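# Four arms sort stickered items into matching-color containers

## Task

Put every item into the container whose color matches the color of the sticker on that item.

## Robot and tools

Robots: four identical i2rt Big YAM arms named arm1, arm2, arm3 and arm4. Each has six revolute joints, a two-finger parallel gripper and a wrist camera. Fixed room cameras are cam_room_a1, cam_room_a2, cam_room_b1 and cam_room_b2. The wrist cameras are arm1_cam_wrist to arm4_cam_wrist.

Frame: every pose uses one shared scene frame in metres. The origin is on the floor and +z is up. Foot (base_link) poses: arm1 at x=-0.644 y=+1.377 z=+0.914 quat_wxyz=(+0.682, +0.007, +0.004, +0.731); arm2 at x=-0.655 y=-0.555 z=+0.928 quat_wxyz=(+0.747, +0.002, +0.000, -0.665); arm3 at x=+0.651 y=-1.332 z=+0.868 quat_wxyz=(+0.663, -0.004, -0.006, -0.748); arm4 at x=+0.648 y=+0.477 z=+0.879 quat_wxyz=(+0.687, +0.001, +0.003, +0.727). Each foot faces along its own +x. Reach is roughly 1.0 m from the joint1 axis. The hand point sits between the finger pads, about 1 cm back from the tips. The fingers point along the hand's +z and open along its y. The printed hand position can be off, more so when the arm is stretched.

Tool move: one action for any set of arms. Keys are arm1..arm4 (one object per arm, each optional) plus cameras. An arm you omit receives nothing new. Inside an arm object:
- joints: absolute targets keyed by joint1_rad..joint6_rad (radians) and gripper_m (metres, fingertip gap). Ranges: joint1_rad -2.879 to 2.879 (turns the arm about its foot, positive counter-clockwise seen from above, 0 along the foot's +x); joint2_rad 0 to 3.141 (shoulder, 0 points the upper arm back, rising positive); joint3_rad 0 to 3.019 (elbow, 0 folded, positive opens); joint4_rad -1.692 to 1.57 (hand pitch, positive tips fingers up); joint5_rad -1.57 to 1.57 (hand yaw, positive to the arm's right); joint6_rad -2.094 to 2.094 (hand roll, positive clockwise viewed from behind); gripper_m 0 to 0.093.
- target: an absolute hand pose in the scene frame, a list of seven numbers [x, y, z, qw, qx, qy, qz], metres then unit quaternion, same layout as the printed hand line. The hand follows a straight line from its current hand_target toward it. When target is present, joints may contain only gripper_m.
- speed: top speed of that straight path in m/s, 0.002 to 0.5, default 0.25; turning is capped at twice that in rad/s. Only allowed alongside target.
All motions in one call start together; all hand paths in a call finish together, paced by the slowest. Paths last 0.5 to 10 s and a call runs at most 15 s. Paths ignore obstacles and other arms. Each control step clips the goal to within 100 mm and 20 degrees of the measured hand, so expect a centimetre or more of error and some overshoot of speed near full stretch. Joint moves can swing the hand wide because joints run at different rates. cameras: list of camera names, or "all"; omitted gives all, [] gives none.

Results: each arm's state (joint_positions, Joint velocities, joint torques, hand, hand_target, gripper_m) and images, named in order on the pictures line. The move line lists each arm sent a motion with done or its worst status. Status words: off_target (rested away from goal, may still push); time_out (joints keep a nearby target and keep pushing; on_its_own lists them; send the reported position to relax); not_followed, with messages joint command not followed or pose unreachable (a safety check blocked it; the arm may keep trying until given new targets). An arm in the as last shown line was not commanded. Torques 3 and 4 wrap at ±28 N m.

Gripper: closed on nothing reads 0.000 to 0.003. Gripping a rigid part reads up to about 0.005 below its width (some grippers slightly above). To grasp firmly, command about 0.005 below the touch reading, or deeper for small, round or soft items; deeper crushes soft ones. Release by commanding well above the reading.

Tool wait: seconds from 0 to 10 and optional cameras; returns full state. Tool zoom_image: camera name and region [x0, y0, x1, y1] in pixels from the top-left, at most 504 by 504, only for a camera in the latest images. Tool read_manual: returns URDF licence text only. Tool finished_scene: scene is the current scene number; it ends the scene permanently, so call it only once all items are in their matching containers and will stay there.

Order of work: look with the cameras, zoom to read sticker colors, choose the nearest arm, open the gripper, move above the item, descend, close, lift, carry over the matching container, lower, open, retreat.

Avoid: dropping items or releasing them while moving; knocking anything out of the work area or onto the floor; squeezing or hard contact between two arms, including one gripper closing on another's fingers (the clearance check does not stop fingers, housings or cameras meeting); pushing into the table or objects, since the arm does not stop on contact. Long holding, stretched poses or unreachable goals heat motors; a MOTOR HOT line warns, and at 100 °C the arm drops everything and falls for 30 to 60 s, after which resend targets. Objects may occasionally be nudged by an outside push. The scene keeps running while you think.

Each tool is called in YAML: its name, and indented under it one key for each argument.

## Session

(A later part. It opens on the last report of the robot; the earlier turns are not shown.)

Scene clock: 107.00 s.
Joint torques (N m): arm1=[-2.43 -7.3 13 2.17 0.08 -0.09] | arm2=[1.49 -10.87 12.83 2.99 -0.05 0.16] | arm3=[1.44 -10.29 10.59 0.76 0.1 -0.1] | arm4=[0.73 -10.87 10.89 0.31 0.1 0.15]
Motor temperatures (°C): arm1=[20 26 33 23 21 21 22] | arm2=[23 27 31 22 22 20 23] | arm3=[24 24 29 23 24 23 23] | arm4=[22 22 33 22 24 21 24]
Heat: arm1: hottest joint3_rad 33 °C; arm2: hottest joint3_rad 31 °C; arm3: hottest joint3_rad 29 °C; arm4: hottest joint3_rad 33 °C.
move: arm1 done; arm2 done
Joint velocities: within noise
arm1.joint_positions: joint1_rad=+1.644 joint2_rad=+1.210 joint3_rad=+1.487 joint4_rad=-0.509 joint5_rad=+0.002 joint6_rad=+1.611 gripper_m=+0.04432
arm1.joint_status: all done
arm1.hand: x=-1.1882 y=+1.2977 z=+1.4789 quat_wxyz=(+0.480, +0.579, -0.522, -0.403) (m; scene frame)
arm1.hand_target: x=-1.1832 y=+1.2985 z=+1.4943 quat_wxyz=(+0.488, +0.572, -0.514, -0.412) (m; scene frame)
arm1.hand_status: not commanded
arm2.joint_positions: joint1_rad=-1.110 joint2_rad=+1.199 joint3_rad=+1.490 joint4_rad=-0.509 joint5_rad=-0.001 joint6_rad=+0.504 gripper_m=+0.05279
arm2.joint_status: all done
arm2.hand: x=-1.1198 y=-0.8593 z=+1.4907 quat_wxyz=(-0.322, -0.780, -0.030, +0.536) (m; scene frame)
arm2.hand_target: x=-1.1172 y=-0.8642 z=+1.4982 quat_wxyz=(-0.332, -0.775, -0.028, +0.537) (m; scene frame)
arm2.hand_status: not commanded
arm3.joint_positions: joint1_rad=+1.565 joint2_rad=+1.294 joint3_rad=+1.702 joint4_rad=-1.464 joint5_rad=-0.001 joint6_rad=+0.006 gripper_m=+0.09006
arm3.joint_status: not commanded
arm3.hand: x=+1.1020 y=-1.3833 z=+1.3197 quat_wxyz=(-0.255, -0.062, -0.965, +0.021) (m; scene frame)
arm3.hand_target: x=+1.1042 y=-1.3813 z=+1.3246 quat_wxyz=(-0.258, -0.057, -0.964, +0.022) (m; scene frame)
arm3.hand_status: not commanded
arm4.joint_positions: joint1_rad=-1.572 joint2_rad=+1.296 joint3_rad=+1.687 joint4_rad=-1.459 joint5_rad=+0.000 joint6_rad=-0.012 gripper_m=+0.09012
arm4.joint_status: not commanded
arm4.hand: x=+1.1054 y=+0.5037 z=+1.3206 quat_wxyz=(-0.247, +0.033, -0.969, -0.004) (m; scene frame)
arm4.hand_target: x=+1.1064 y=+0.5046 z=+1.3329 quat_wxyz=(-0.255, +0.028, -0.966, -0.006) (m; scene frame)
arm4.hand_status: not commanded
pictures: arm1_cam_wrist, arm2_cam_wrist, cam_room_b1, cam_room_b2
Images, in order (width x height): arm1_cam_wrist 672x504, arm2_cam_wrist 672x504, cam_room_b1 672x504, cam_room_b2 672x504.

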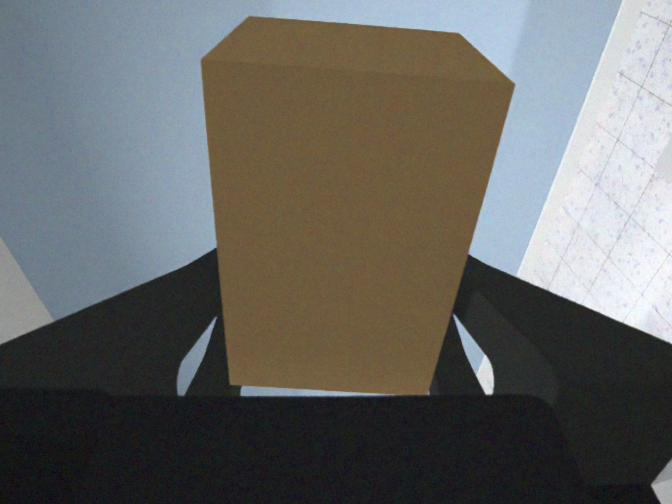

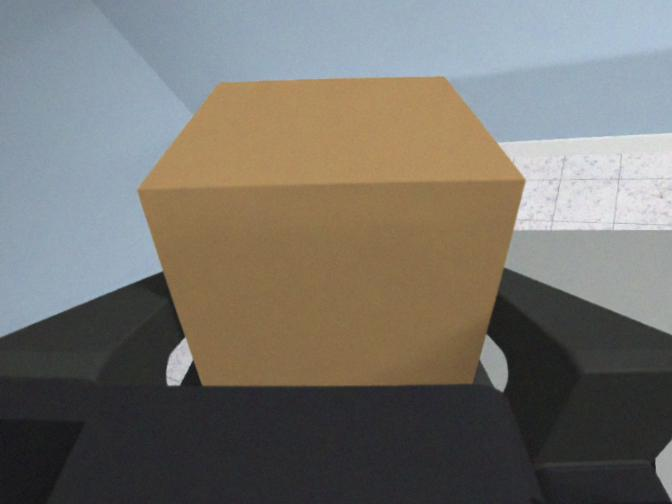

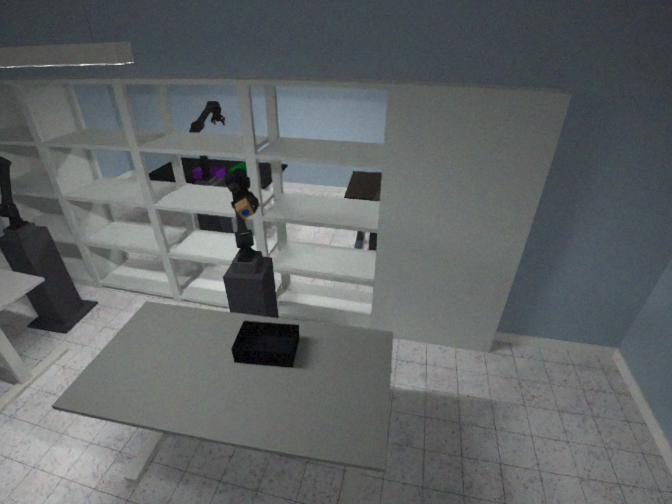

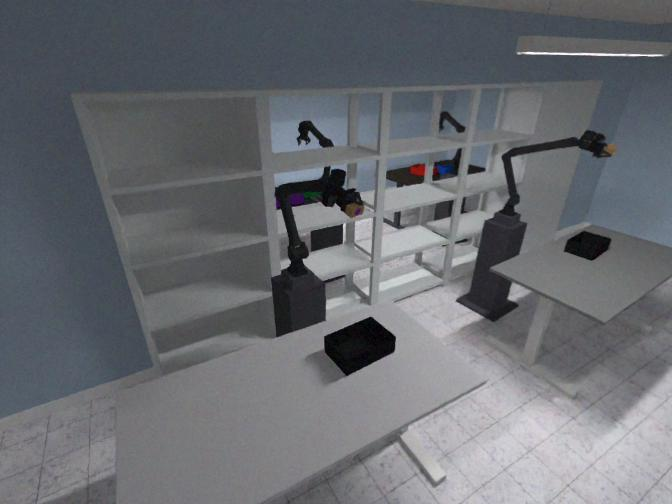

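move:
  arm1: {"joints":{"joint2_rad":0.6,"joint3_rad":1.3,"joint4_rad":-1.5,"joint6_rad":-0.05}}
  arm2: {"joints":{"joint2_rad":0.6,"joint3_rad":1.3,"joint4_rad":-1.5,"joint6_rad":0}}
  arm3: {"joints":{"joint2_rad":0.6,"joint3_rad":1.3,"joint4_rad":-1.5}}
  arm4: {"joints":{"joint2_rad":0.6,"joint3_rad":1.3,"joint4_rad":-1.5}}
  cameras: []

move:
  arm1: {"joints":{"joint1_rad":-2.277}}
  arm2: {"joints":{"joint1_rad":0.90}}
  arm3: {"joints":{"joint1_rad":-1.97}}
  arm4: {"joints":{"joint1_rad":0.932}}
  cameras: ["arm1_cam_wrist","arm2_cam_wrist"]

move:
  arm1: {"joints":{"joint2_rad":1.198,"joint3_rad":1.1,"joint4_rad":-1.4}}
  arm2: {"joints":{"joint2_rad":1.198,"joint3_rad":1.1,"joint4_rad":-1.4}}
  cameras: ["arm1_cam_wrist","arm2_cam_wrist"]

Scene clock: 156.37 s.
Joint torques (N m): arm1=[-1.49 4.01 11.14 1.06 0.07 -0.05] | arm2=[1.44 0.85 10.13 1.72 -0.07 -0.08] | arm3=[1.67 2.2 7.66 1.25 0.09 -0.1] | arm4=[0.67 2.49 7.47 0.9 0.08 0.12]
Motor temperatures (°C): arm1=[20 25 34 23 21 21 22] | arm2=[23 26 32 22 22 20 24] | arm3=[24 24 30 23 24 23 23] | arm4=[22 22 34 22 24 21 24]
Heat: arm1: hottest joint3_rad 34 °C; arm2: hottest joint3_rad 32 °C; arm3: hottest joint3_rad 30 °C; arm4: hottest joint3_rad 34 °C.
move: arm1 done; arm2 done; arm3 done; arm4 done
Joint velocities: within noise
arm1.joint_positions: joint1_rad=+1.644 joint2_rad=+0.598 joint3_rad=+1.279 joint4_rad=-1.493 joint5_rad=+0.002 joint6_rad=-0.043 gripper_m=+0.04447
arm1.joint_status: all done
arm1.hand: x=-0.8476 y=+1.3467 z=+1.3791 quat_wxyz=(+0.016, +0.922, +0.086, -0.377) (m; scene frame)
arm1.hand_target: x=-0.8455 y=+1.3471 z=+1.3871 quat_wxyz=(+0.014, +0.920, +0.089, -0.383) (m; scene frame)
arm1.hand_status: not commanded
arm2.joint_positions: joint1_rad=-1.109 joint2_rad=+0.597 joint3_rad=+1.294 joint4_rad=-1.489 joint5_rad=-0.001 joint6_rad=+0.015 gripper_m=+0.05279
arm2.joint_status: all done
arm2.hand: x=-0.8340 y=-0.6727 z=+1.3971 quat_wxyz=(-0.110, -0.889, -0.258, +0.362) (m; scene frame)
arm2.hand_target: x=-0.8316 y=-0.6738 z=+1.3974 quat_wxyz=(-0.109, -0.887, -0.269, +0.358) (m; scene frame)
arm2.hand_status: not commanded
arm3.joint_positions: joint1_rad=+1.565 joint2_rad=+0.597 joint3_rad=+1.305 joint4_rad=-1.496 joint5_rad=-0.001 joint6_rad=+0.006 gripper_m=+0.09006
arm3.joint_status: all done
arm3.hand: x=+0.8590 y=-1.3520 z=+1.3419 quat_wxyz=(-0.382, -0.058, -0.922, +0.029) (m; scene frame)
arm3.hand_target: x=+0.8598 y=-1.3512 z=+1.3382 quat_wxyz=(-0.376, -0.054, -0.924, +0.029) (m; scene frame)
arm3.hand_status: not commanded
arm4.joint_positions: joint1_rad=-1.572 joint2_rad=+0.593 joint3_rad=+1.300 joint4_rad=-1.492 joint5_rad=+0.000 joint6_rad=-0.012 gripper_m=+0.09012
arm4.joint_status: all done
arm4.hand: x=+0.8599 y=+0.4901 z=+1.3511 quat_wxyz=(-0.381, +0.032, -0.924, -0.007) (m; scene frame)
arm4.hand_target: x=+0.8610 y=+0.4906 z=+1.3481 quat_wxyz=(-0.373, +0.027, -0.927, -0.009) (m; scene frame)
arm4.hand_status: not commanded
pictures: none
No camera images: "cameras" was empty.

Scene clock: 159.00 s.
Joint torques (N m): arm1=[-2.61 3.49 11.34 1.26 -0.06 0.02] | arm2=[1.14 0.91 10.09 1.76 0.02 -0.07] | arm3=[0.62 1.73 7.69 1.22 -0.04 -0.11] | arm4=[1.32 2.43 7.53 0.77 0.08 0.16]
Motor temperatures (°C): arm1=[20 25 34 23 21 21 22] | arm2=[23 26 32 22 22 20 24] | arm3=[24 24 30 23 24 23 23] | arm4=[22 22 34 22 24 21 24]
Heat: arm1: hottest joint3_rad 34 °C; arm2: hottest joint3_rad 32 °C; arm3: hottest joint3_rad 30 °C; arm4: hottest joint3_rad 34 °C.
move: arm1 done; arm2 done; arm3 done; arm4 done
Joint velocities: within noise
arm1.joint_positions: joint1_rad=-2.269 joint2_rad=+0.598 joint3_rad=+1.279 joint4_rad=-1.493 joint5_rad=+0.005 joint6_rad=-0.045 gripper_m=+0.04425
arm1.joint_status: all done
arm1.hand: x=-0.4651 y=+1.2495 z=+1.3729 quat_wxyz=(-0.342, -0.268, -0.892, +0.126) (m; scene frame)
arm1.hand_target: x=-0.4673 y=+1.2497 z=+1.3809 quat_wxyz=(-0.346, -0.268, -0.890, +0.129) (m; scene frame)
arm1.hand_status: not commanded
arm2.joint_positions: joint1_rad=+0.895 joint2_rad=+0.597 joint3_rad=+1.294 joint4_rad=-1.489 joint5_rad=-0.003 joint6_rad=+0.013 gripper_m=+0.05280
arm2.joint_status: all done
arm2.hand: x=-0.4758 y=-0.6695 z=+1.3978 quat_wxyz=(-0.366, -0.261, -0.887, +0.099) (m; scene frame)
arm2.hand_target: x=-0.4765 y=-0.6679 z=+1.3981 quat_wxyz=(-0.362, -0.254, -0.891, +0.100) (m; scene frame)
arm2.hand_status: not commanded
arm3.joint_positions: joint1_rad=-1.959 joint2_rad=+0.597 joint3_rad=+1.305 joint4_rad=-1.496 joint5_rad=+0.001 joint6_rad=+0.005 gripper_m=+0.09006
arm3.joint_status: all done
arm3.hand: x=+0.4670 y=-1.2220 z=+1.3396 quat_wxyz=(+0.090, -0.895, +0.238, +0.367) (m; scene frame)
arm3.hand_target: x=+0.4675 y=-1.2199 z=+1.3359 quat_wxyz=(+0.091, -0.896, +0.241, +0.361) (m; scene frame)
arm3.hand_status: not commanded
arm4.joint_positions: joint1_rad=+0.928 joint2_rad=+0.593 joint3_rad=+1.300 joint4_rad=-1.492 joint5_rad=+0.000 joint6_rad=-0.012 gripper_m=+0.09012
arm4.joint_status: all done
arm4.hand: x=+0.4754 y=+0.5956 z=+1.3526 quat_wxyz=(-0.111, +0.885, -0.263, -0.368) (m; scene frame)
arm4.hand_target: x=+0.4740 y=+0.5955 z=+1.3496 quat_wxyz=(-0.106, +0.887, -0.267, -0.362) (m; scene frame)
arm4.hand_status: not commanded
pictures: arm1_cam_wrist, arm2_cam_wrist
Images, in order (width x height): arm1_cam_wrist 672x504, arm2_cam_wrist 672x504.

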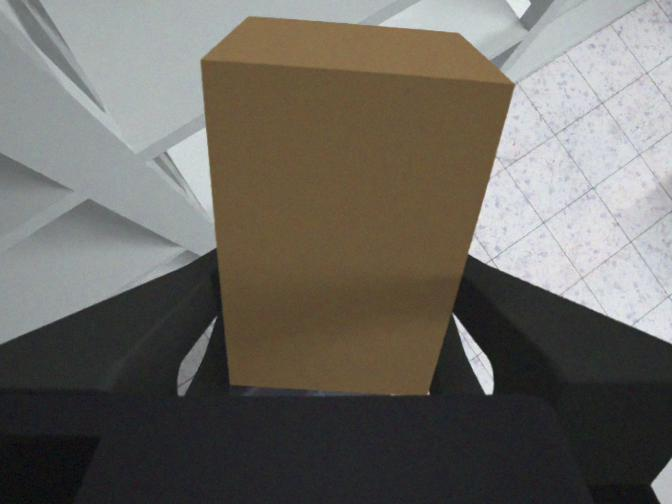

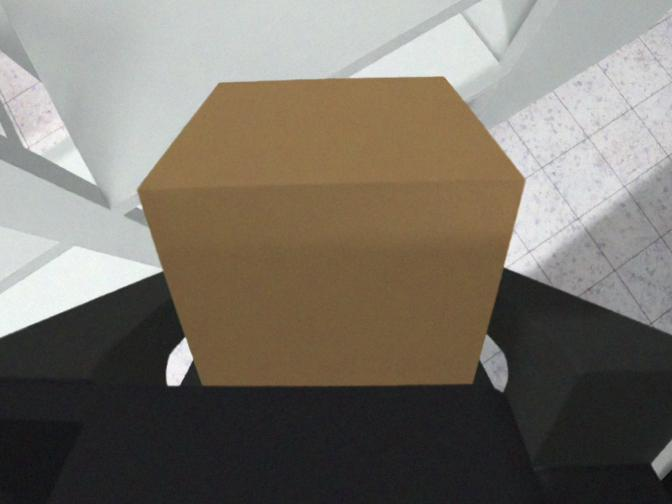

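Scene clock: 160.20 s.
Joint torques (N m): arm1=[-1.96 -6.12 11.93 0.77 -0.08 0] | arm2=[1.2 -9 10.93 1.32 0.02 -0.06] | arm3=[0.44 1.61 7.76 1.22 -0.04 -0.11] | arm4=[0.62 2.78 7.51 0.88 0.09 0.16]
Motor temperatures (°C): arm1=[20 25 34 23 21 21 22] | arm2=[23 26 32 22 22 20 24] | arm3=[24 24 30 23 24 23 23] | arm4=[22 22 34 22 24 21 24]
Heat: arm1: hottest joint3_rad 34 °C; arm2: hottest joint3_rad 32 °C; arm3: hottest joint3_rad 30 °C; arm4: hottest joint3_rad 34 °C.
move: arm1 done; arm2 done
Joint velocities: within noise
arm1.joint_positions: joint1_rad=-2.269 joint2_rad=+1.202 joint3_rad=+1.085 joint4_rad=-1.409 joint5_rad=+0.004 joint6_rad=-0.045 gripper_m=+0.04426
arm1.joint_status: all done
arm1.hand: x=-0.3672 y=+1.1761 z=+1.1271 quat_wxyz=(-0.012, -0.288, -0.957, +0.010) (m; scene frame)
arm1.hand_target: x=-0.3633 y=+1.1705 z=+1.1346 quat_wxyz=(-0.026, -0.289, -0.957, +0.015) (m; scene frame)
arm1.hand_status: not commanded
arm2.joint_positions: joint1_rad=+0.895 joint2_rad=+1.193 joint3_rad=+1.099 joint4_rad=-1.411 joint5_rad=-0.003 joint6_rad=+0.013 gripper_m=+0.05280
arm2.joint_status: all done
arm2.hand: x=-0.3658 y=-0.7372 z=+1.1545 quat_wxyz=(-0.033, -0.282, -0.959, +0.006) (m; scene frame)
arm2.hand_target: x=-0.3620 y=-0.7377 z=+1.1536 quat_wxyz=(-0.036, -0.273, -0.961, +0.007) (m; scene frame)
arm2.hand_status: not commanded
arm3, arm4: as last shown
pictures: arm1_cam_wrist, arm2_cam_wrist
Images, in order (width x height): arm1_cam_wrist 672x504, arm2_cam_wrist 672x504.

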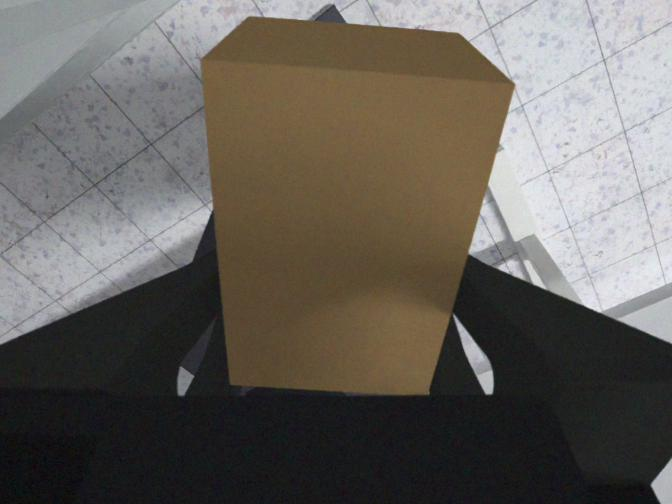

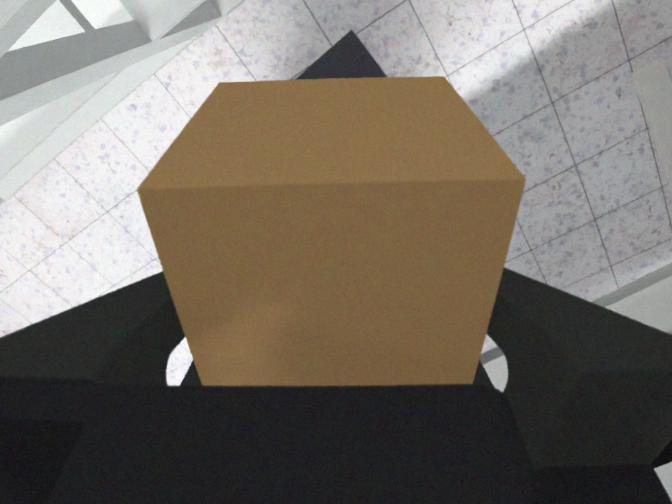

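move:
  arm1: {"target":[-0.05,0.937,1.13,-0.025,-0.284,-0.9588,0.0074],"speed":0.2}
  arm2: {"target":[-0.05,-0.93,1.13,-0.025,-0.2588,-0.9659,0.0067],"speed":0.2}
  arm3: {"joints":{"joint2_rad":1.198,"joint3_rad":1.09,"joint4_rad":-0.95}}
  arm4: {"joints":{"joint2_rad":1.198,"joint3_rad":1.09,"joint4_rad":-0.95}}
  cameras: ["arm1_cam_wrist","arm2_cam_wrist"]

Scene clock: 167.73 s.
Joint torques (N m): arm1=[-3.08 -20.66 16.43 0.29 -0.08 -0.04] | arm2=[1.44 -23.53 15.86 0.29 0.15 -0.09] | arm3=[0.56 -10.7 9.78 1.51 -0.05 -0.1] | arm4=[0.91 -10.46 9.8 1.48 0.08 0.16]
Motor temperatures (°C): arm1=[20 25 34 23 21 21 22] | arm2=[23 26 33 22 22 20 24] | arm3=[24 24 29 23 24 23 23] | arm4=[22 22 34 22 24 21 24]
Heat: arm1: hottest joint3_rad 34 °C; arm2: hottest joint3_rad 33 °C; arm3: hottest joint3_rad 29 °C; arm4: hottest joint3_rad 34 °C.
move: arm1 off_target; arm2 off_target; arm3 done; arm4 done
Joint velocities: within noise
arm1.joint_positions: joint1_rad=-2.270 joint2_rad=+2.312 joint3_rad=+2.535 joint4_rad=-1.687 joint5_rad=-0.009 joint6_rad=-0.057 gripper_m=+0.04426
arm1.joint_status: not commanded
arm1.hand: x=-0.0532 y=+0.9495 z=+1.1076 quat_wxyz=(-0.044, -0.282, -0.958, +0.015) (m; scene frame)
arm1.hand_target: x=-0.0516 y=+0.9381 z=+1.1295 quat_wxyz=(-0.068, -0.283, -0.956, +0.023) (m; scene frame)
arm1.hand_status: off_target (0.026 m and 2.3 deg from the pose sent, 0.397 m and 1.6 deg at the start; a joint's target at an end of its range on 28 of 84 steps)
arm2.joint_positions: joint1_rad=+0.895 joint2_rad=+2.245 joint3_rad=+2.391 joint4_rad=-1.671 joint5_rad=-0.001 joint6_rad=-0.014 gripper_m=+0.05280
arm2.joint_status: not commanded
arm2.hand: x=-0.0618 y=-0.9277 z=+1.1220 quat_wxyz=(-0.023, -0.269, -0.963, +0.004) (m; scene frame)
arm2.hand_target: x=-0.0509 y=-0.9294 z=+1.1297 quat_wxyz=(-0.035, -0.259, -0.965, +0.010) (m; scene frame)
arm2.hand_status: off_target (0.014 m and 1.3 deg from the pose sent, 0.371 m and 2.9 deg at the start; a joint's target at an end of its range on 22 of 84 steps)
arm3.joint_positions: joint1_rad=-1.959 joint2_rad=+1.204 joint3_rad=+1.087 joint4_rad=-0.964 joint5_rad=+0.001 joint6_rad=+0.005 gripper_m=+0.09006
arm3.joint_status: all done
arm3.hand: x=+0.2629 y=-1.1111 z=+1.1106 quat_wxyz=(+0.055, -0.939, +0.248, +0.232) (m; scene frame)
arm3.hand_target: x=+0.2625 y=-1.1054 z=+1.1165 quat_wxyz=(+0.059, -0.935, +0.250, +0.243) (m; scene frame)
arm3.hand_status: not commanded
arm4.joint_positions: joint1_rad=+0.928 joint2_rad=+1.201 joint3_rad=+1.079 joint4_rad=-0.967 joint5_rad=+0.000 joint6_rad=-0.012 gripper_m=+0.09012
arm4.joint_status: all done
arm4.hand: x=+0.2817 y=+0.7228 z=+1.1238 quat_wxyz=(-0.068, +0.931, -0.276, -0.230) (m; scene frame)
arm4.hand_target: x=+0.2756 y=+0.7247 z=+1.1326 quat_wxyz=(-0.071, +0.926, -0.278, -0.245) (m; scene frame)
arm4.hand_status: not commanded
pictures: arm1_cam_wrist, arm2_cam_wrist
Images, in order (width x height): arm1_cam_wrist 672x504, arm2_cam_wrist 672x504.

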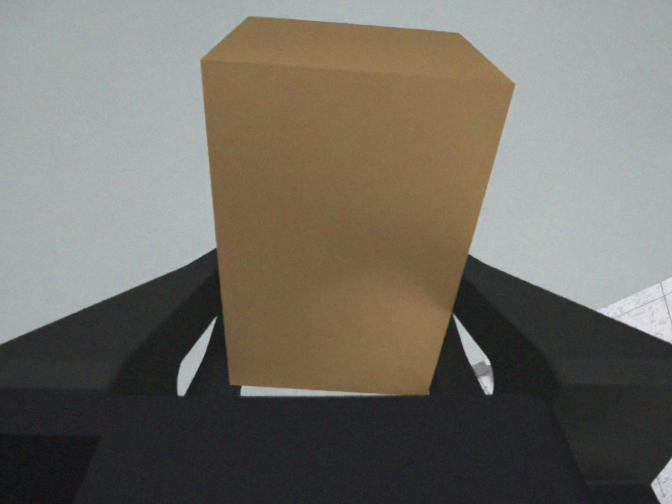

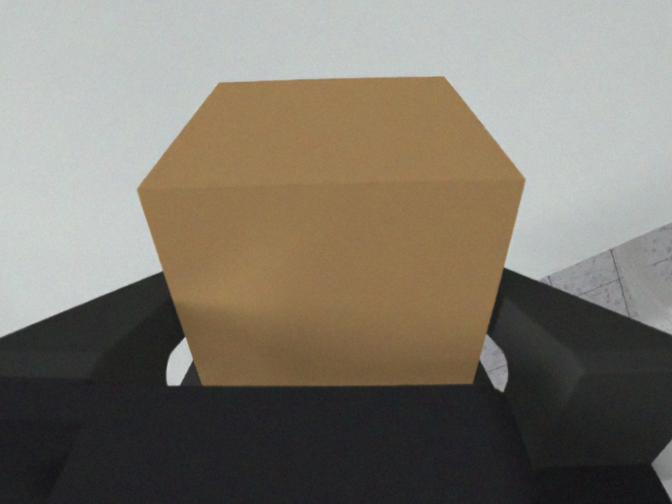

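move:
  arm1: {"target":[-0.05,0.930,1.05,-0.025,-0.284,-0.9588,0.0074],"speed":0.15}
  arm2: {"target":[-0.04,-0.931,1.045,-0.025,-0.2588,-0.9659,0.0067],"speed":0.15}
  cameras: ["arm1_cam_wrist"]

Scene clock: 173.97 s.
Joint torques (N m): arm1=[-3.31 -22.53 11.74 0.84 -0.07 -0.04] | arm2=[1.55 -24 10.52 1.44 0.15 -0.03] | arm3=[0.5 -10.58 9.77 1.54 -0.02 -0.09] | arm4=[0.97 -10.29 9.83 1.4 0.08 0.16]
Motor temperatures (°C): arm1=[20 26 36 23 21 21 22] | arm2=[23 26 35 22 22 20 24] | arm3=[24 24 29 23 24 23 23] | arm4=[22 23 35 22 24 21 24]
Heat: arm1: hottest joint3_rad 36 °C; arm2: hottest joint3_rad 35 °C; arm3: hottest joint3_rad 29 °C; arm4: hottest joint3_rad 35 °C.
move: arm1 off_target; arm2 off_target
Joint velocities: within noise
arm1.joint_positions: joint1_rad=-2.278 joint2_rad=+2.402 joint3_rad=+2.535 joint4_rad=-1.659 joint5_rad=-0.010 joint6_rad=-0.065 gripper_m=+0.04426
arm1.joint_status: not commanded
arm1.hand: x=-0.0491 y=+0.9388 z=+1.0443 quat_wxyz=(-0.015, -0.283, -0.959, +0.004) (m; scene frame)
arm1.hand_target: x=-0.0502 y=+0.9301 z=+1.0501 quat_wxyz=(-0.025, -0.284, -0.958, +0.008) (m; scene frame)
arm1.hand_status: off_target (0.011 m and 1.2 deg from the pose sent, 0.061 m and 2.4 deg at the start)
arm2.joint_positions: joint1_rad=+0.898 joint2_rad=+2.276 joint3_rad=+2.295 joint4_rad=-1.523 joint5_rad=-0.001 joint6_rad=-0.014 gripper_m=+0.05280
arm2.joint_status: not commanded
arm2.hand: x=-0.0463 y=-0.9347 z=+1.0651 quat_wxyz=(-0.033, -0.268, -0.963, +0.007) (m; scene frame)
arm2.hand_target: x=-0.0406 y=-0.9306 z=+1.0452 quat_wxyz=(-0.025, -0.259, -0.966, +0.007) (m; scene frame)
arm2.hand_status: off_target (0.021 m and 1.4 deg from the pose sent, 0.080 m and 1.3 deg at the start)
arm3, arm4: as last shown
pictures: arm1_cam_wrist
Images, in order (width x height): arm1_cam_wrist 672x504.

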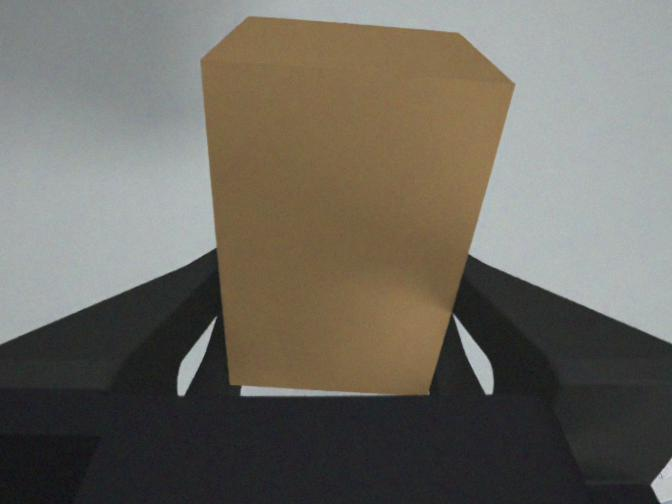

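move:
  arm1: {"target":[-0.05,0.930,1.026,-0.020,-0.284,-0.9588,0.006],"speed":0.08}
  arm2: {"target":[-0.04,-0.928,1.012,-0.004,-0.2588,-0.9659,0.001],"speed":0.08}
  cameras: []

move:
  arm1: {"target":[-0.05,0.930,1.014,-0.020,-0.284,-0.9588,0.006],"speed":0.05}
  arm2: {"target":[-0.04,-0.928,1.000,-0.004,-0.2588,-0.9659,0.001],"speed":0.05}
  cameras: ["arm1_cam_wrist","arm2_cam_wrist"]

Scene clock: 179.47 s.
Joint torques (N m): arm1=[-3.19 -22.53 10.82 0.85 -0.02 -0.03] | arm2=[1.61 -24.06 10.32 1.22 0.16 0.01] | arm3=[0.62 -10.81 9.8 1.51 -0.03 -0.09] | arm4=[0.91 -10.46 9.85 1.24 0.1 0.15]
Motor temperatures (°C): arm1=[20 26 36 23 21 21 22] | arm2=[23 26 34 22 22 20 24] | arm3=[24 24 29 23 24 23 23] | arm4=[22 23 36 22 24 21 24]
Heat: arm1: hottest joint3_rad 36 °C; arm2: hottest joint3_rad 34 °C; arm3: hottest joint3_rad 29 °C; arm4: hottest joint3_rad 36 °C.
move: arm1 done; arm2 off_target
Joint velocities: within noise
arm1.joint_positions: joint1_rad=-2.278 joint2_rad=+2.402 joint3_rad=+2.484 joint4_rad=-1.612 joint5_rad=-0.010 joint6_rad=-0.065 gripper_m=+0.04426
arm1.joint_status: not commanded
arm1.hand: x=-0.0486 y=+0.9382 z=+1.0249 quat_wxyz=(-0.013, -0.282, -0.959, +0.003) (m; scene frame)
arm1.hand_target: x=-0.0501 y=+0.9300 z=+1.0261 quat_wxyz=(-0.020, -0.284, -0.959, +0.006) (m; scene frame)
arm1.hand_status: done (0.008 m and 0.9 deg from the pose sent, 0.020 m and 0.7 deg at the start)
arm2.joint_positions: joint1_rad=+0.902 joint2_rad=+2.316 joint3_rad=+2.288 joint4_rad=-1.512 joint5_rad=+0.000 joint6_rad=-0.014 gripper_m=+0.05280
arm2.joint_status: not commanded
arm2.hand: x=-0.0442 y=-0.9324 z=+1.0348 quat_wxyz=(-0.016, -0.266, -0.964, +0.002) (m; scene frame)
arm2.hand_target: x=-0.0406 y=-0.9276 z=+1.0123 quat_wxyz=(-0.004, -0.259, -0.966, +0.001) (m; scene frame)
arm2.hand_status: off_target (0.024 m and 1.6 deg from the pose sent, 0.054 m and 3.6 deg at the start)
arm3, arm4: as last shown
pictures: none
No camera images: "cameras" was empty.

Scene clock: 180.43 s.
Joint torques (N m): arm1=[-2.26 -22.59 10.62 0.85 0.02 -0.02] | arm2=[1.49 -23.65 9.8 1.39 0.14 0] | arm3=[0.62 -10.7 9.78 1.54 -0.03 -0.09] | arm4=[1.38 -10.05 9.85 1.37 0.04 0.17]
Motor temperatures (°C): arm1=[20 26 36 23 21 21 22] | arm2=[23 26 34 22 22 20 24] | arm3=[24 24 29 23 24 23 23] | arm4=[22 23 36 22 24 21 24]
Heat: arm1: hottest joint3_rad 36 °C; arm2: hottest joint3_rad 34 °C; arm3: hottest joint3_rad 29 °C; arm4: hottest joint3_rad 36 °C.
move: arm1 done; arm2 off_target
Joint velocities: within noise
arm1.joint_positions: joint1_rad=-2.278 joint2_rad=+2.402 joint3_rad=+2.447 joint4_rad=-1.578 joint5_rad=-0.010 joint6_rad=-0.065 gripper_m=+0.04426
arm1.joint_status: not commanded
arm1.hand: x=-0.0486 y=+0.9381 z=+1.0107 quat_wxyz=(-0.012, -0.282, -0.959, +0.003) (m; scene frame)
arm1.hand_target: x=-0.0501 y=+0.9300 z=+1.0140 quat_wxyz=(-0.020, -0.284, -0.959, +0.006) (m; scene frame)
arm1.hand_status: done (0.009 m and 1.0 deg from the pose sent, 0.014 m and 0.9 deg at the start)
arm2.joint_positions: joint1_rad=+0.902 joint2_rad=+2.316 joint3_rad=+2.269 joint4_rad=-1.486 joint5_rad=+0.000 joint6_rad=-0.014 gripper_m=+0.05280
arm2.joint_status: not commanded
arm2.hand: x=-0.0431 y=-0.9330 z=+1.0273 quat_wxyz=(-0.018, -0.266, -0.964, +0.003) (m; scene frame)
arm2.hand_target: x=-0.0408 y=-0.9275 z=+1.0005 quat_wxyz=(-0.004, -0.259, -0.966, +0.001) (m; scene frame)
arm2.hand_status: off_target (0.028 m and 1.9 deg from the pose sent, 0.035 m and 1.6 deg at the start)
arm3, arm4: as last shown
pictures: arm1_cam_wrist, arm2_cam_wrist
Images, in order (width x height): arm1_cam_wrist 672x504, arm2_cam_wrist 672x504.

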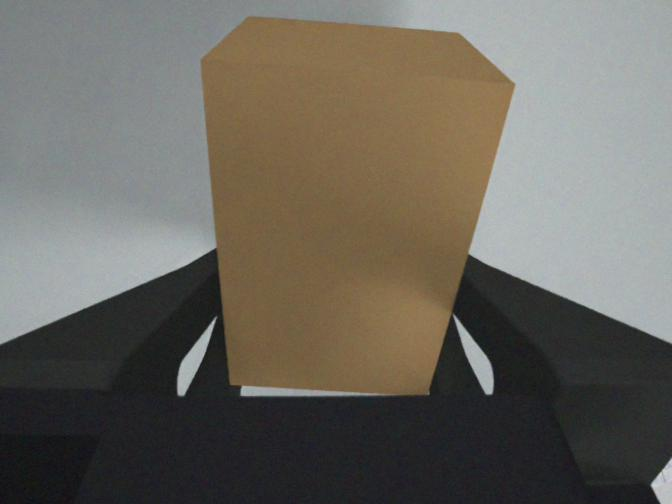

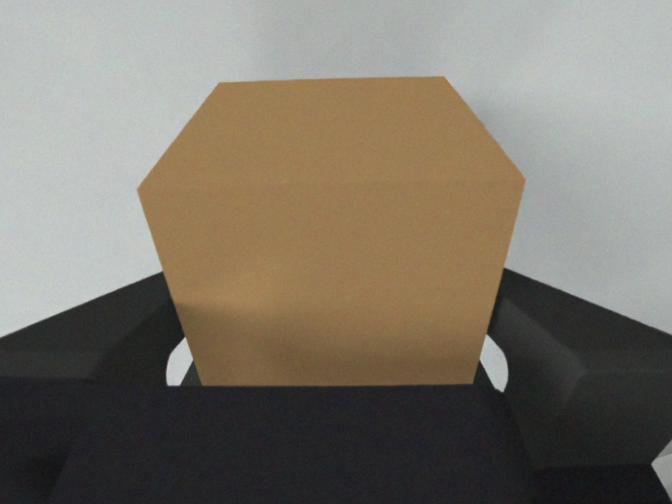

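move:
  arm1: {"target":[-0.05,0.930,1.006,-0.020,-0.284,-0.9588,0.006],"speed":0.05}
  arm2: {"target":[-0.04,-0.928,0.991,-0.004,-0.2588,-0.9659,0.001],"speed":0.05}
  cameras: []

move:
  arm1: {"target":[-0.05,0.930,1.000,-0.020,-0.284,-0.9588,0.006],"speed":0.05}
  arm2: {"target":[-0.04,-0.928,0.984,-0.004,-0.2588,-0.9659,0.001],"speed":0.05}
  cameras: ["arm1_cam_wrist","arm2_cam_wrist"]

Scene clock: 187.83 s.
Joint torques (N m): arm1=[-2.96 -21.83 10.63 0.76 0.01 -0.02] | arm2=[1.49 -23.41 9.72 1.35 0.15 0.02] | arm3=[0.67 -10.81 9.74 1.51 -0.04 -0.09] | arm4=[0.91 -10.17 9.84 1.37 0.06 0.17]
Motor temperatures (°C): arm1=[20 27 35 23 21 21 22] | arm2=[23 27 34 22 22 20 25] | arm3=[24 24 29 23 24 23 23] | arm4=[22 23 36 22 24 21 24]
Heat: arm1: hottest joint3_rad 35 °C; arm2: hottest joint3_rad 34 °C; arm3: hottest joint3_rad 29 °C; arm4: hottest joint3_rad 36 °C.
move: arm1 done; arm2 off_target
Joint velocities: within noise
arm1.joint_positions: joint1_rad=-2.278 joint2_rad=+2.402 joint3_rad=+2.425 joint4_rad=-1.556 joint5_rad=-0.010 joint6_rad=-0.065 gripper_m=+0.04426
arm1.joint_status: not commanded
arm1.hand: x=-0.0485 y=+0.9380 z=+1.0026 quat_wxyz=(-0.012, -0.282, -0.959, +0.003) (m; scene frame)
arm1.hand_target: x=-0.0501 y=+0.9301 z=+1.0060 quat_wxyz=(-0.020, -0.284, -0.959, +0.006) (m; scene frame)
arm1.hand_status: done (0.009 m and 1.0 deg from the pose sent, 0.010 m and 1.0 deg at the start)
arm2.joint_positions: joint1_rad=+0.902 joint2_rad=+2.316 joint3_rad=+2.251 joint4_rad=-1.465 joint5_rad=+0.000 joint6_rad=-0.014 gripper_m=+0.05280
arm2.joint_status: not commanded
arm2.hand: x=-0.0426 y=-0.9333 z=+1.0208 quat_wxyz=(-0.020, -0.266, -0.964, +0.004) (m; scene frame)
arm2.hand_target: x=-0.0408 y=-0.9275 z=+0.9917 quat_wxyz=(-0.004, -0.259, -0.966, +0.001) (m; scene frame)
arm2.hand_status: off_target (0.030 m and 2.1 deg from the pose sent, 0.037 m and 1.9 deg at the start)
arm3, arm4: as last shown
pictures: none
No camera images: "cameras" was empty.

Scene clock: 188.80 s.
Joint torques (N m): arm1=[-2.26 -22.24 9.46 1.28 0.01 -0.05] | arm2=[1.44 -23.24 9.73 1.37 0.15 0.01] | arm3=[0.62 -10.58 9.78 1.52 -0.03 -0.09] | arm4=[1.08 -10.17 9.84 1.36 0.1 0.15]
Motor temperatures (°C): arm1=[20 27 35 23 21 21 22] | arm2=[23 27 34 22 22 20 25] | arm3=[24 24 29 23 24 23 23] | arm4=[22 23 37 22 24 21 24]
Heat: arm1: hottest joint3_rad 35 °C; arm2: hottest joint3_rad 34 °C; arm3: hottest joint3_rad 29 °C; arm4: hottest joint3_rad 37 °C.
move: arm1 done; arm2 off_target
Joint velocities: within noise
arm1.joint_positions: joint1_rad=-2.278 joint2_rad=+2.402 joint3_rad=+2.422 joint4_rad=-1.550 joint5_rad=-0.010 joint6_rad=-0.067 gripper_m=+0.04426
arm1.joint_status: not commanded
arm1.hand: x=-0.0482 y=+0.9373 z=+1.0013 quat_wxyz=(-0.013, -0.282, -0.959, +0.004) (m; scene frame)
arm1.hand_target: x=-0.0501 y=+0.9300 z=+1.0000 quat_wxyz=(-0.020, -0.284, -0.959, +0.006) (m; scene frame)
arm1.hand_status: done (0.008 m and 0.9 deg from the pose sent, 0.009 m and 1.0 deg at the start)
arm2.joint_positions: joint1_rad=+0.902 joint2_rad=+2.316 joint3_rad=+2.238 joint4_rad=-1.449 joint5_rad=+0.000 joint6_rad=-0.014 gripper_m=+0.05280
arm2.joint_status: not commanded
arm2.hand: x=-0.0423 y=-0.9335 z=+1.0153 quat_wxyz=(-0.021, -0.266, -0.964, +0.004) (m; scene frame)
arm2.hand_target: x=-0.0410 y=-0.9274 z=+0.9846 quat_wxyz=(-0.004, -0.259, -0.966, +0.001) (m; scene frame)
arm2.hand_status: off_target (0.032 m and 2.2 deg from the pose sent, 0.037 m and 2.1 deg at the start)
arm3, arm4: as last shown
pictures: arm1_cam_wrist, arm2_cam_wrist
Images, in order (width x height): arm1_cam_wrist 672x504, arm2_cam_wrist 672x504.

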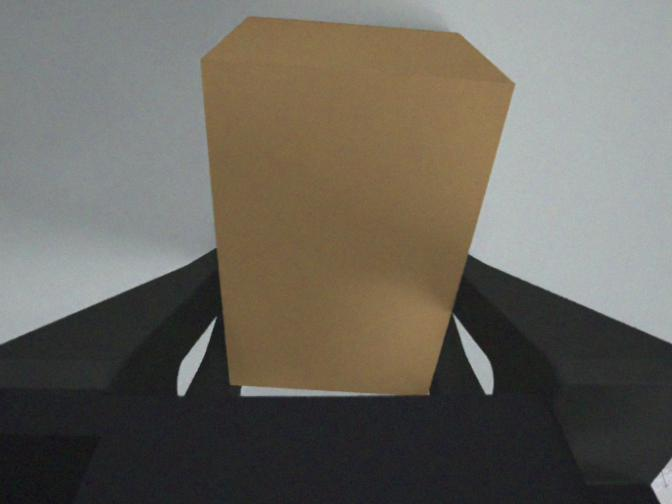

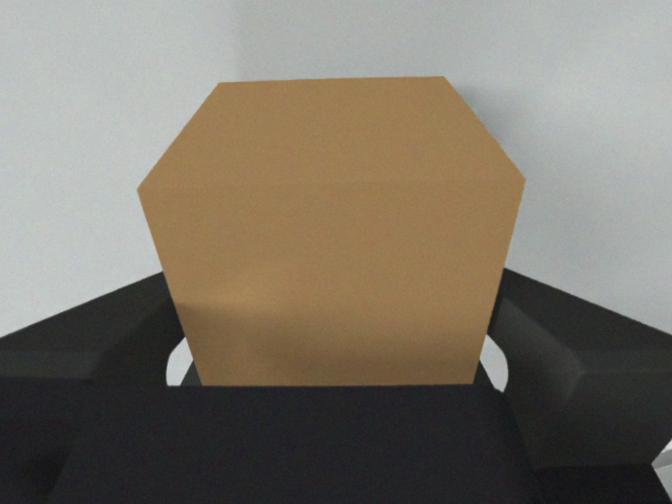

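move:
  arm1: {"target":[-0.05,0.930,0.994,-0.018,-0.284,-0.9588,0.005],"speed":0.05}
  arm2: {"target":[-0.04,-0.928,0.976,-0.002,-0.2588,-0.9659,0.0],"speed":0.05}
  cameras: []

move:
  arm2: {"target":[-0.04,-0.928,0.970,-0.002,-0.2588,-0.9659,0.0],"speed":0.05}
  cameras: ["arm1_cam_wrist","arm2_cam_wrist"]

Scene clock: 194.00 s.
Joint torques (N m): arm1=[-2.43 -21.6 9.13 1.35 0 -0.01] | arm2=[1.49 -22.95 9.73 1.39 0.11 0] | arm3=[0.62 -10.64 9.81 1.51 -0.04 -0.1] | arm4=[0.97 -9.99 9.94 1.39 0.06 0.13]
Motor temperatures (°C): arm1=[20 27 35 23 21 21 23] | arm2=[23 27 33 22 22 20 25] | arm3=[24 24 29 23 24 23 23] | arm4=[22 23 37 22 24 21 24]
Heat: arm1: hottest joint3_rad 35 °C; arm2: hottest joint3_rad 33 °C; arm3: hottest joint3_rad 29 °C; arm4: hottest joint3_rad 37 °C.
move: arm1 done; arm2 off_target
Joint velocities: within noise
arm1.joint_positions: joint1_rad=-2.278 joint2_rad=+2.401 joint3_rad=+2.420 joint4_rad=-1.545 joint5_rad=-0.010 joint6_rad=-0.068 gripper_m=+0.04426
arm1.joint_status: not commanded
arm1.hand: x=-0.0475 y=+0.9370 z=+1.0010 quat_wxyz=(-0.015, -0.281, -0.959, +0.004) (m; scene frame)
arm1.hand_target: x=-0.0500 y=+0.9301 z=+0.9940 quat_wxyz=(-0.018, -0.284, -0.959, +0.005) (m; scene frame)
arm1.hand_status: done (0.010 m and 0.5 deg from the pose sent, 0.011 m and 0.7 deg at the start)
arm2.joint_positions: joint1_rad=+0.902 joint2_rad=+2.321 joint3_rad=+2.231 joint4_rad=-1.440 joint5_rad=+0.000 joint6_rad=-0.014 gripper_m=+0.05280
arm2.joint_status: not commanded
arm2.hand: x=-0.0422 y=-0.9335 z=+1.0094 quat_wxyz=(-0.020, -0.266, -0.964, +0.004) (m; scene frame)
arm2.hand_target: x=-0.0411 y=-0.9274 z=+0.9767 quat_wxyz=(-0.002, -0.259, -0.966, +0.000) (m; scene frame)
arm2.hand_status: off_target (0.034 m and 2.3 deg from the pose sent, 0.040 m and 2.4 deg at the start)
arm3, arm4: as last shown
pictures: none
No camera images: "cameras" was empty.

Scene clock: 194.97 s.
Joint torques (N m): arm1=[-2.55 -21.77 9.26 1.42 -0.04 0.03] | arm2=[1.44 -22.89 8.94 1.84 0.1 0.01] | arm3=[0.56 -10.7 9.78 1.54 -0.04 -0.11] | arm4=[1.38 -10.34 9.8 1.4 0.09 0.14]
Motor temperatures (°C): arm1=[20 27 35 23 21 21 23] | arm2=[23 27 33 22 22 20 25] | arm3=[24 24 29 23 24 23 23] | arm4=[22 23 37 22 24 21 24]
Heat: arm1: hottest joint3_rad 35 °C; arm2: hottest joint3_rad 33 °C; arm3: hottest joint3_rad 29 °C; arm4: hottest joint3_rad 37 °C.
move: arm2 off_target
Joint velocities: within noise
arm1, arm3, arm4: as last shown
arm1.hand_target: x=-0.0501 y=+0.9301 z=+0.9940 quat_wxyz=(-0.018, -0.284, -0.959, +0.005) (m; scene frame)
arm2.joint_positions: joint1_rad=+0.902 joint2_rad=+2.321 joint3_rad=+2.229 joint4_rad=-1.437 joint5_rad=+0.000 joint6_rad=-0.014 gripper_m=+0.05280
arm2.joint_status: not commanded
arm2.hand: x=-0.0421 y=-0.9336 z=+1.0085 quat_wxyz=(-0.021, -0.266, -0.964, +0.004) (m; scene frame)
arm2.hand_target: x=-0.0415 y=-0.9272 z=+0.9709 quat_wxyz=(-0.002, -0.259, -0.966, +0.000) (m; scene frame)
arm2.hand_status: off_target (0.039 m and 2.3 deg from the pose sent, 0.040 m and 2.3 deg at the start)
pictures: arm1_cam_wrist, arm2_cam_wrist
Images, in order (width x height): arm1_cam_wrist 672x504, arm2_cam_wrist 672x504.

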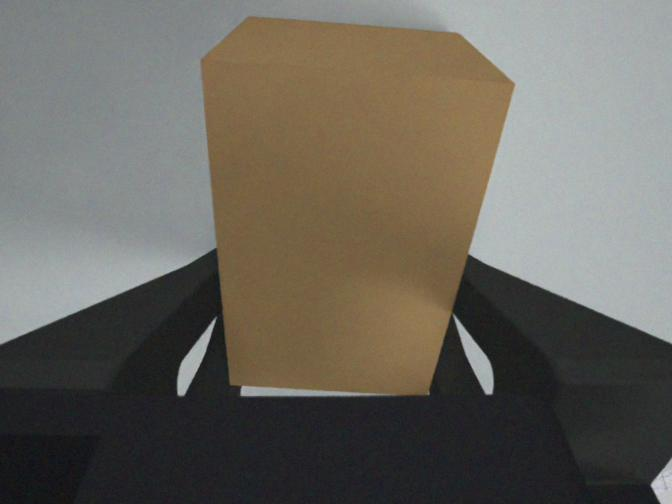

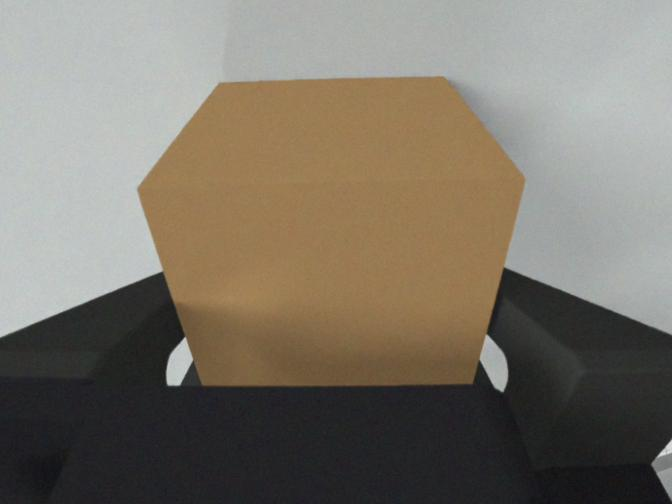

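move:
  arm1: {"target":[-0.05,0.930,1.000,-0.018,-0.284,-0.9588,0.005],"speed":0.05}
  arm2: {"target":[-0.04,-0.928,0.98,-0.010,-0.2588,-0.9659,0.0026],"speed":0.05}
  cameras: []

move:
  arm1: {"joints":{"gripper_m":0.09}}
  arm2: {"joints":{"gripper_m":0.09}}
  cameras: ["arm1_cam_wrist","arm2_cam_wrist"]

Scene clock: 200.33 s.
Joint torques (N m): arm1=[-2.55 -21.6 10.73 0.87 0 -0.04] | arm2=[1.44 -24.47 8.5 1.99 0.05 0.01] | arm3=[0.5 -10.64 9.78 1.54 -0.04 -0.1] | arm4=[1.08 -10.29 9.78 1.29 0.07 0.17]
Motor temperatures (°C): arm1=[20 28 34 23 21 21 23] | arm2=[23 27 33 22 22 20 25] | arm3=[24 24 29 23 24 23 23] | arm4=[22 23 37 22 24 21 24]
Heat: arm1: hottest joint3_rad 34 °C; arm2: hottest joint3_rad 33 °C; arm3: hottest joint3_rad 29 °C; arm4: hottest joint3_rad 37 °C.
move: arm1 done; arm2 off_target
Joint velocities: within noise
arm1.joint_positions: joint1_rad=-2.278 joint2_rad=+2.401 joint3_rad=+2.420 joint4_rad=-1.545 joint5_rad=-0.010 joint6_rad=-0.068 gripper_m=+0.04426
arm1.joint_status: not commanded
arm1.hand: x=-0.0475 y=+0.9370 z=+1.0010 quat_wxyz=(-0.015, -0.281, -0.959, +0.004) (m; scene frame)
arm1.hand_target: x=-0.0500 y=+0.9300 z=+1.0000 quat_wxyz=(-0.018, -0.284, -0.959, +0.005) (m; scene frame)
arm1.hand_status: done (0.007 m and 0.5 deg from the pose sent, 0.008 m and 0.5 deg at the start)
arm2.joint_positions: joint1_rad=+0.902 joint2_rad=+2.321 joint3_rad=+2.227 joint4_rad=-1.435 joint5_rad=+0.002 joint6_rad=-0.014 gripper_m=+0.05280
arm2.joint_status: not commanded
arm2.hand: x=-0.0422 y=-0.9336 z=+1.0078 quat_wxyz=(-0.020, -0.266, -0.964, +0.005) (m; scene frame)
arm2.hand_target: x=-0.0408 y=-0.9275 z=+0.9805 quat_wxyz=(-0.010, -0.259, -0.966, +0.003) (m; scene frame)
arm2.hand_status: off_target (0.028 m and 1.5 deg from the pose sent, 0.029 m and 1.5 deg at the start)
arm3.joint_positions: joint1_rad=-1.959 joint2_rad=+1.204 joint3_rad=+1.087 joint4_rad=-0.964 joint5_rad=+0.001 joint6_rad=+0.005 gripper_m=+0.09006
arm3.joint_status: not commanded
arm3.hand: x=+0.2629 y=-1.1111 z=+1.1106 quat_wxyz=(+0.055, -0.939, +0.248, +0.232) (m; scene frame)
arm3.hand_target: x=+0.2625 y=-1.1054 z=+1.1165 quat_wxyz=(+0.059, -0.935, +0.250, +0.243) (m; scene frame)
arm3.hand_status: not commanded
arm4.joint_positions: joint1_rad=+0.928 joint2_rad=+1.201 joint3_rad=+1.079 joint4_rad=-0.967 joint5_rad=+0.000 joint6_rad=-0.012 gripper_m=+0.09012
arm4.joint_status: not commanded
arm4.hand: x=+0.2817 y=+0.7228 z=+1.1238 quat_wxyz=(-0.068, +0.931, -0.276, -0.230) (m; scene frame)
arm4.hand_target: x=+0.2756 y=+0.7247 z=+1.1326 quat_wxyz=(-0.071, +0.926, -0.278, -0.245) (m; scene frame)
arm4.hand_status: not commanded
pictures: none
No camera images: "cameras" was empty.

Scene clock: 201.00 s.
Joint torques (N m): arm1=[-1.49 -22.18 10.7 0.59 -0.04 -0.05] | arm2=[0.85 -24.47 8.79 1.31 -0.01 0.02] | arm3=[0.5 -10.7 9.78 1.54 -0.03 -0.11] | arm4=[1.03 -10.11 9.92 1.35 0.11 0.15]
Motor temperatures (°C): arm1=[20 28 34 23 21 21 23] | arm2=[23 27 33 22 22 20 25] | arm3=[24 24 29 23 24 23 23] | arm4=[22 23 37 22 24 21 24]
Heat: arm1: hottest joint3_rad 34 °C; arm2: hottest joint3_rad 33 °C; arm3: hottest joint3_rad 29 °C; arm4: hottest joint3_rad 37 °C.
move: arm1 done; arm2 done
Joint velocities: within noise
arm1.joint_positions: joint1_rad=-2.284 joint2_rad=+2.401 joint3_rad=+2.420 joint4_rad=-1.544 joint5_rad=-0.009 joint6_rad=-0.068 gripper_m=+0.08996
arm1.joint_status: all done
arm1.hand: x=-0.0499 y=+0.9332 z=+1.0013 quat_wxyz=(-0.015, -0.284, -0.959, +0.005) (m; scene frame)
arm1.hand_target: x=-0.0501 y=+0.9299 z=+1.0002 quat_wxyz=(-0.018, -0.284, -0.959, +0.005) (m; scene frame)
arm1.hand_status: not commanded
arm2.joint_positions: joint1_rad=+0.911 joint2_rad=+2.321 joint3_rad=+2.224 joint4_rad=-1.418 joint5_rad=+0.003 joint6_rad=-0.014 gripper_m=+0.08993
arm2.joint_status: all done
arm2.hand: x=-0.0364 y=-0.9303 z=+1.0068 quat_wxyz=(-0.027, -0.262, -0.965, +0.007) (m; scene frame)
arm2.hand_target: x=-0.0408 y=-0.9277 z=+0.9806 quat_wxyz=(-0.010, -0.259, -0.966, +0.003) (m; scene frame)
arm2.hand_status: not commanded
arm3, arm4: as last shown
pictures: arm1_cam_wrist, arm2_cam_wrist
Images, in order (width x height): arm1_cam_wrist 672x504, arm2_cam_wrist 672x504.

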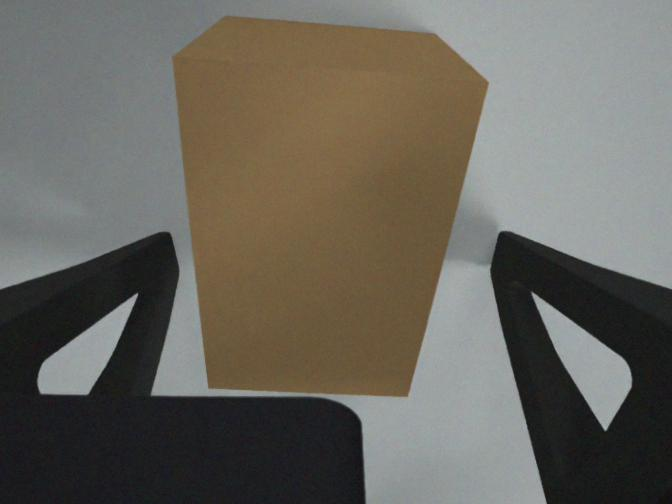

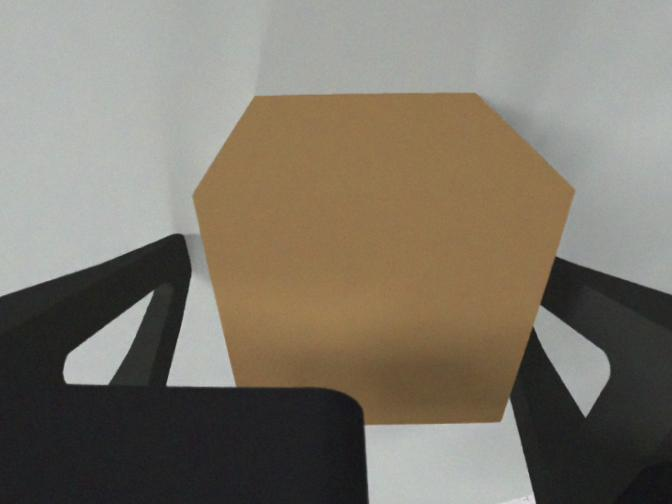

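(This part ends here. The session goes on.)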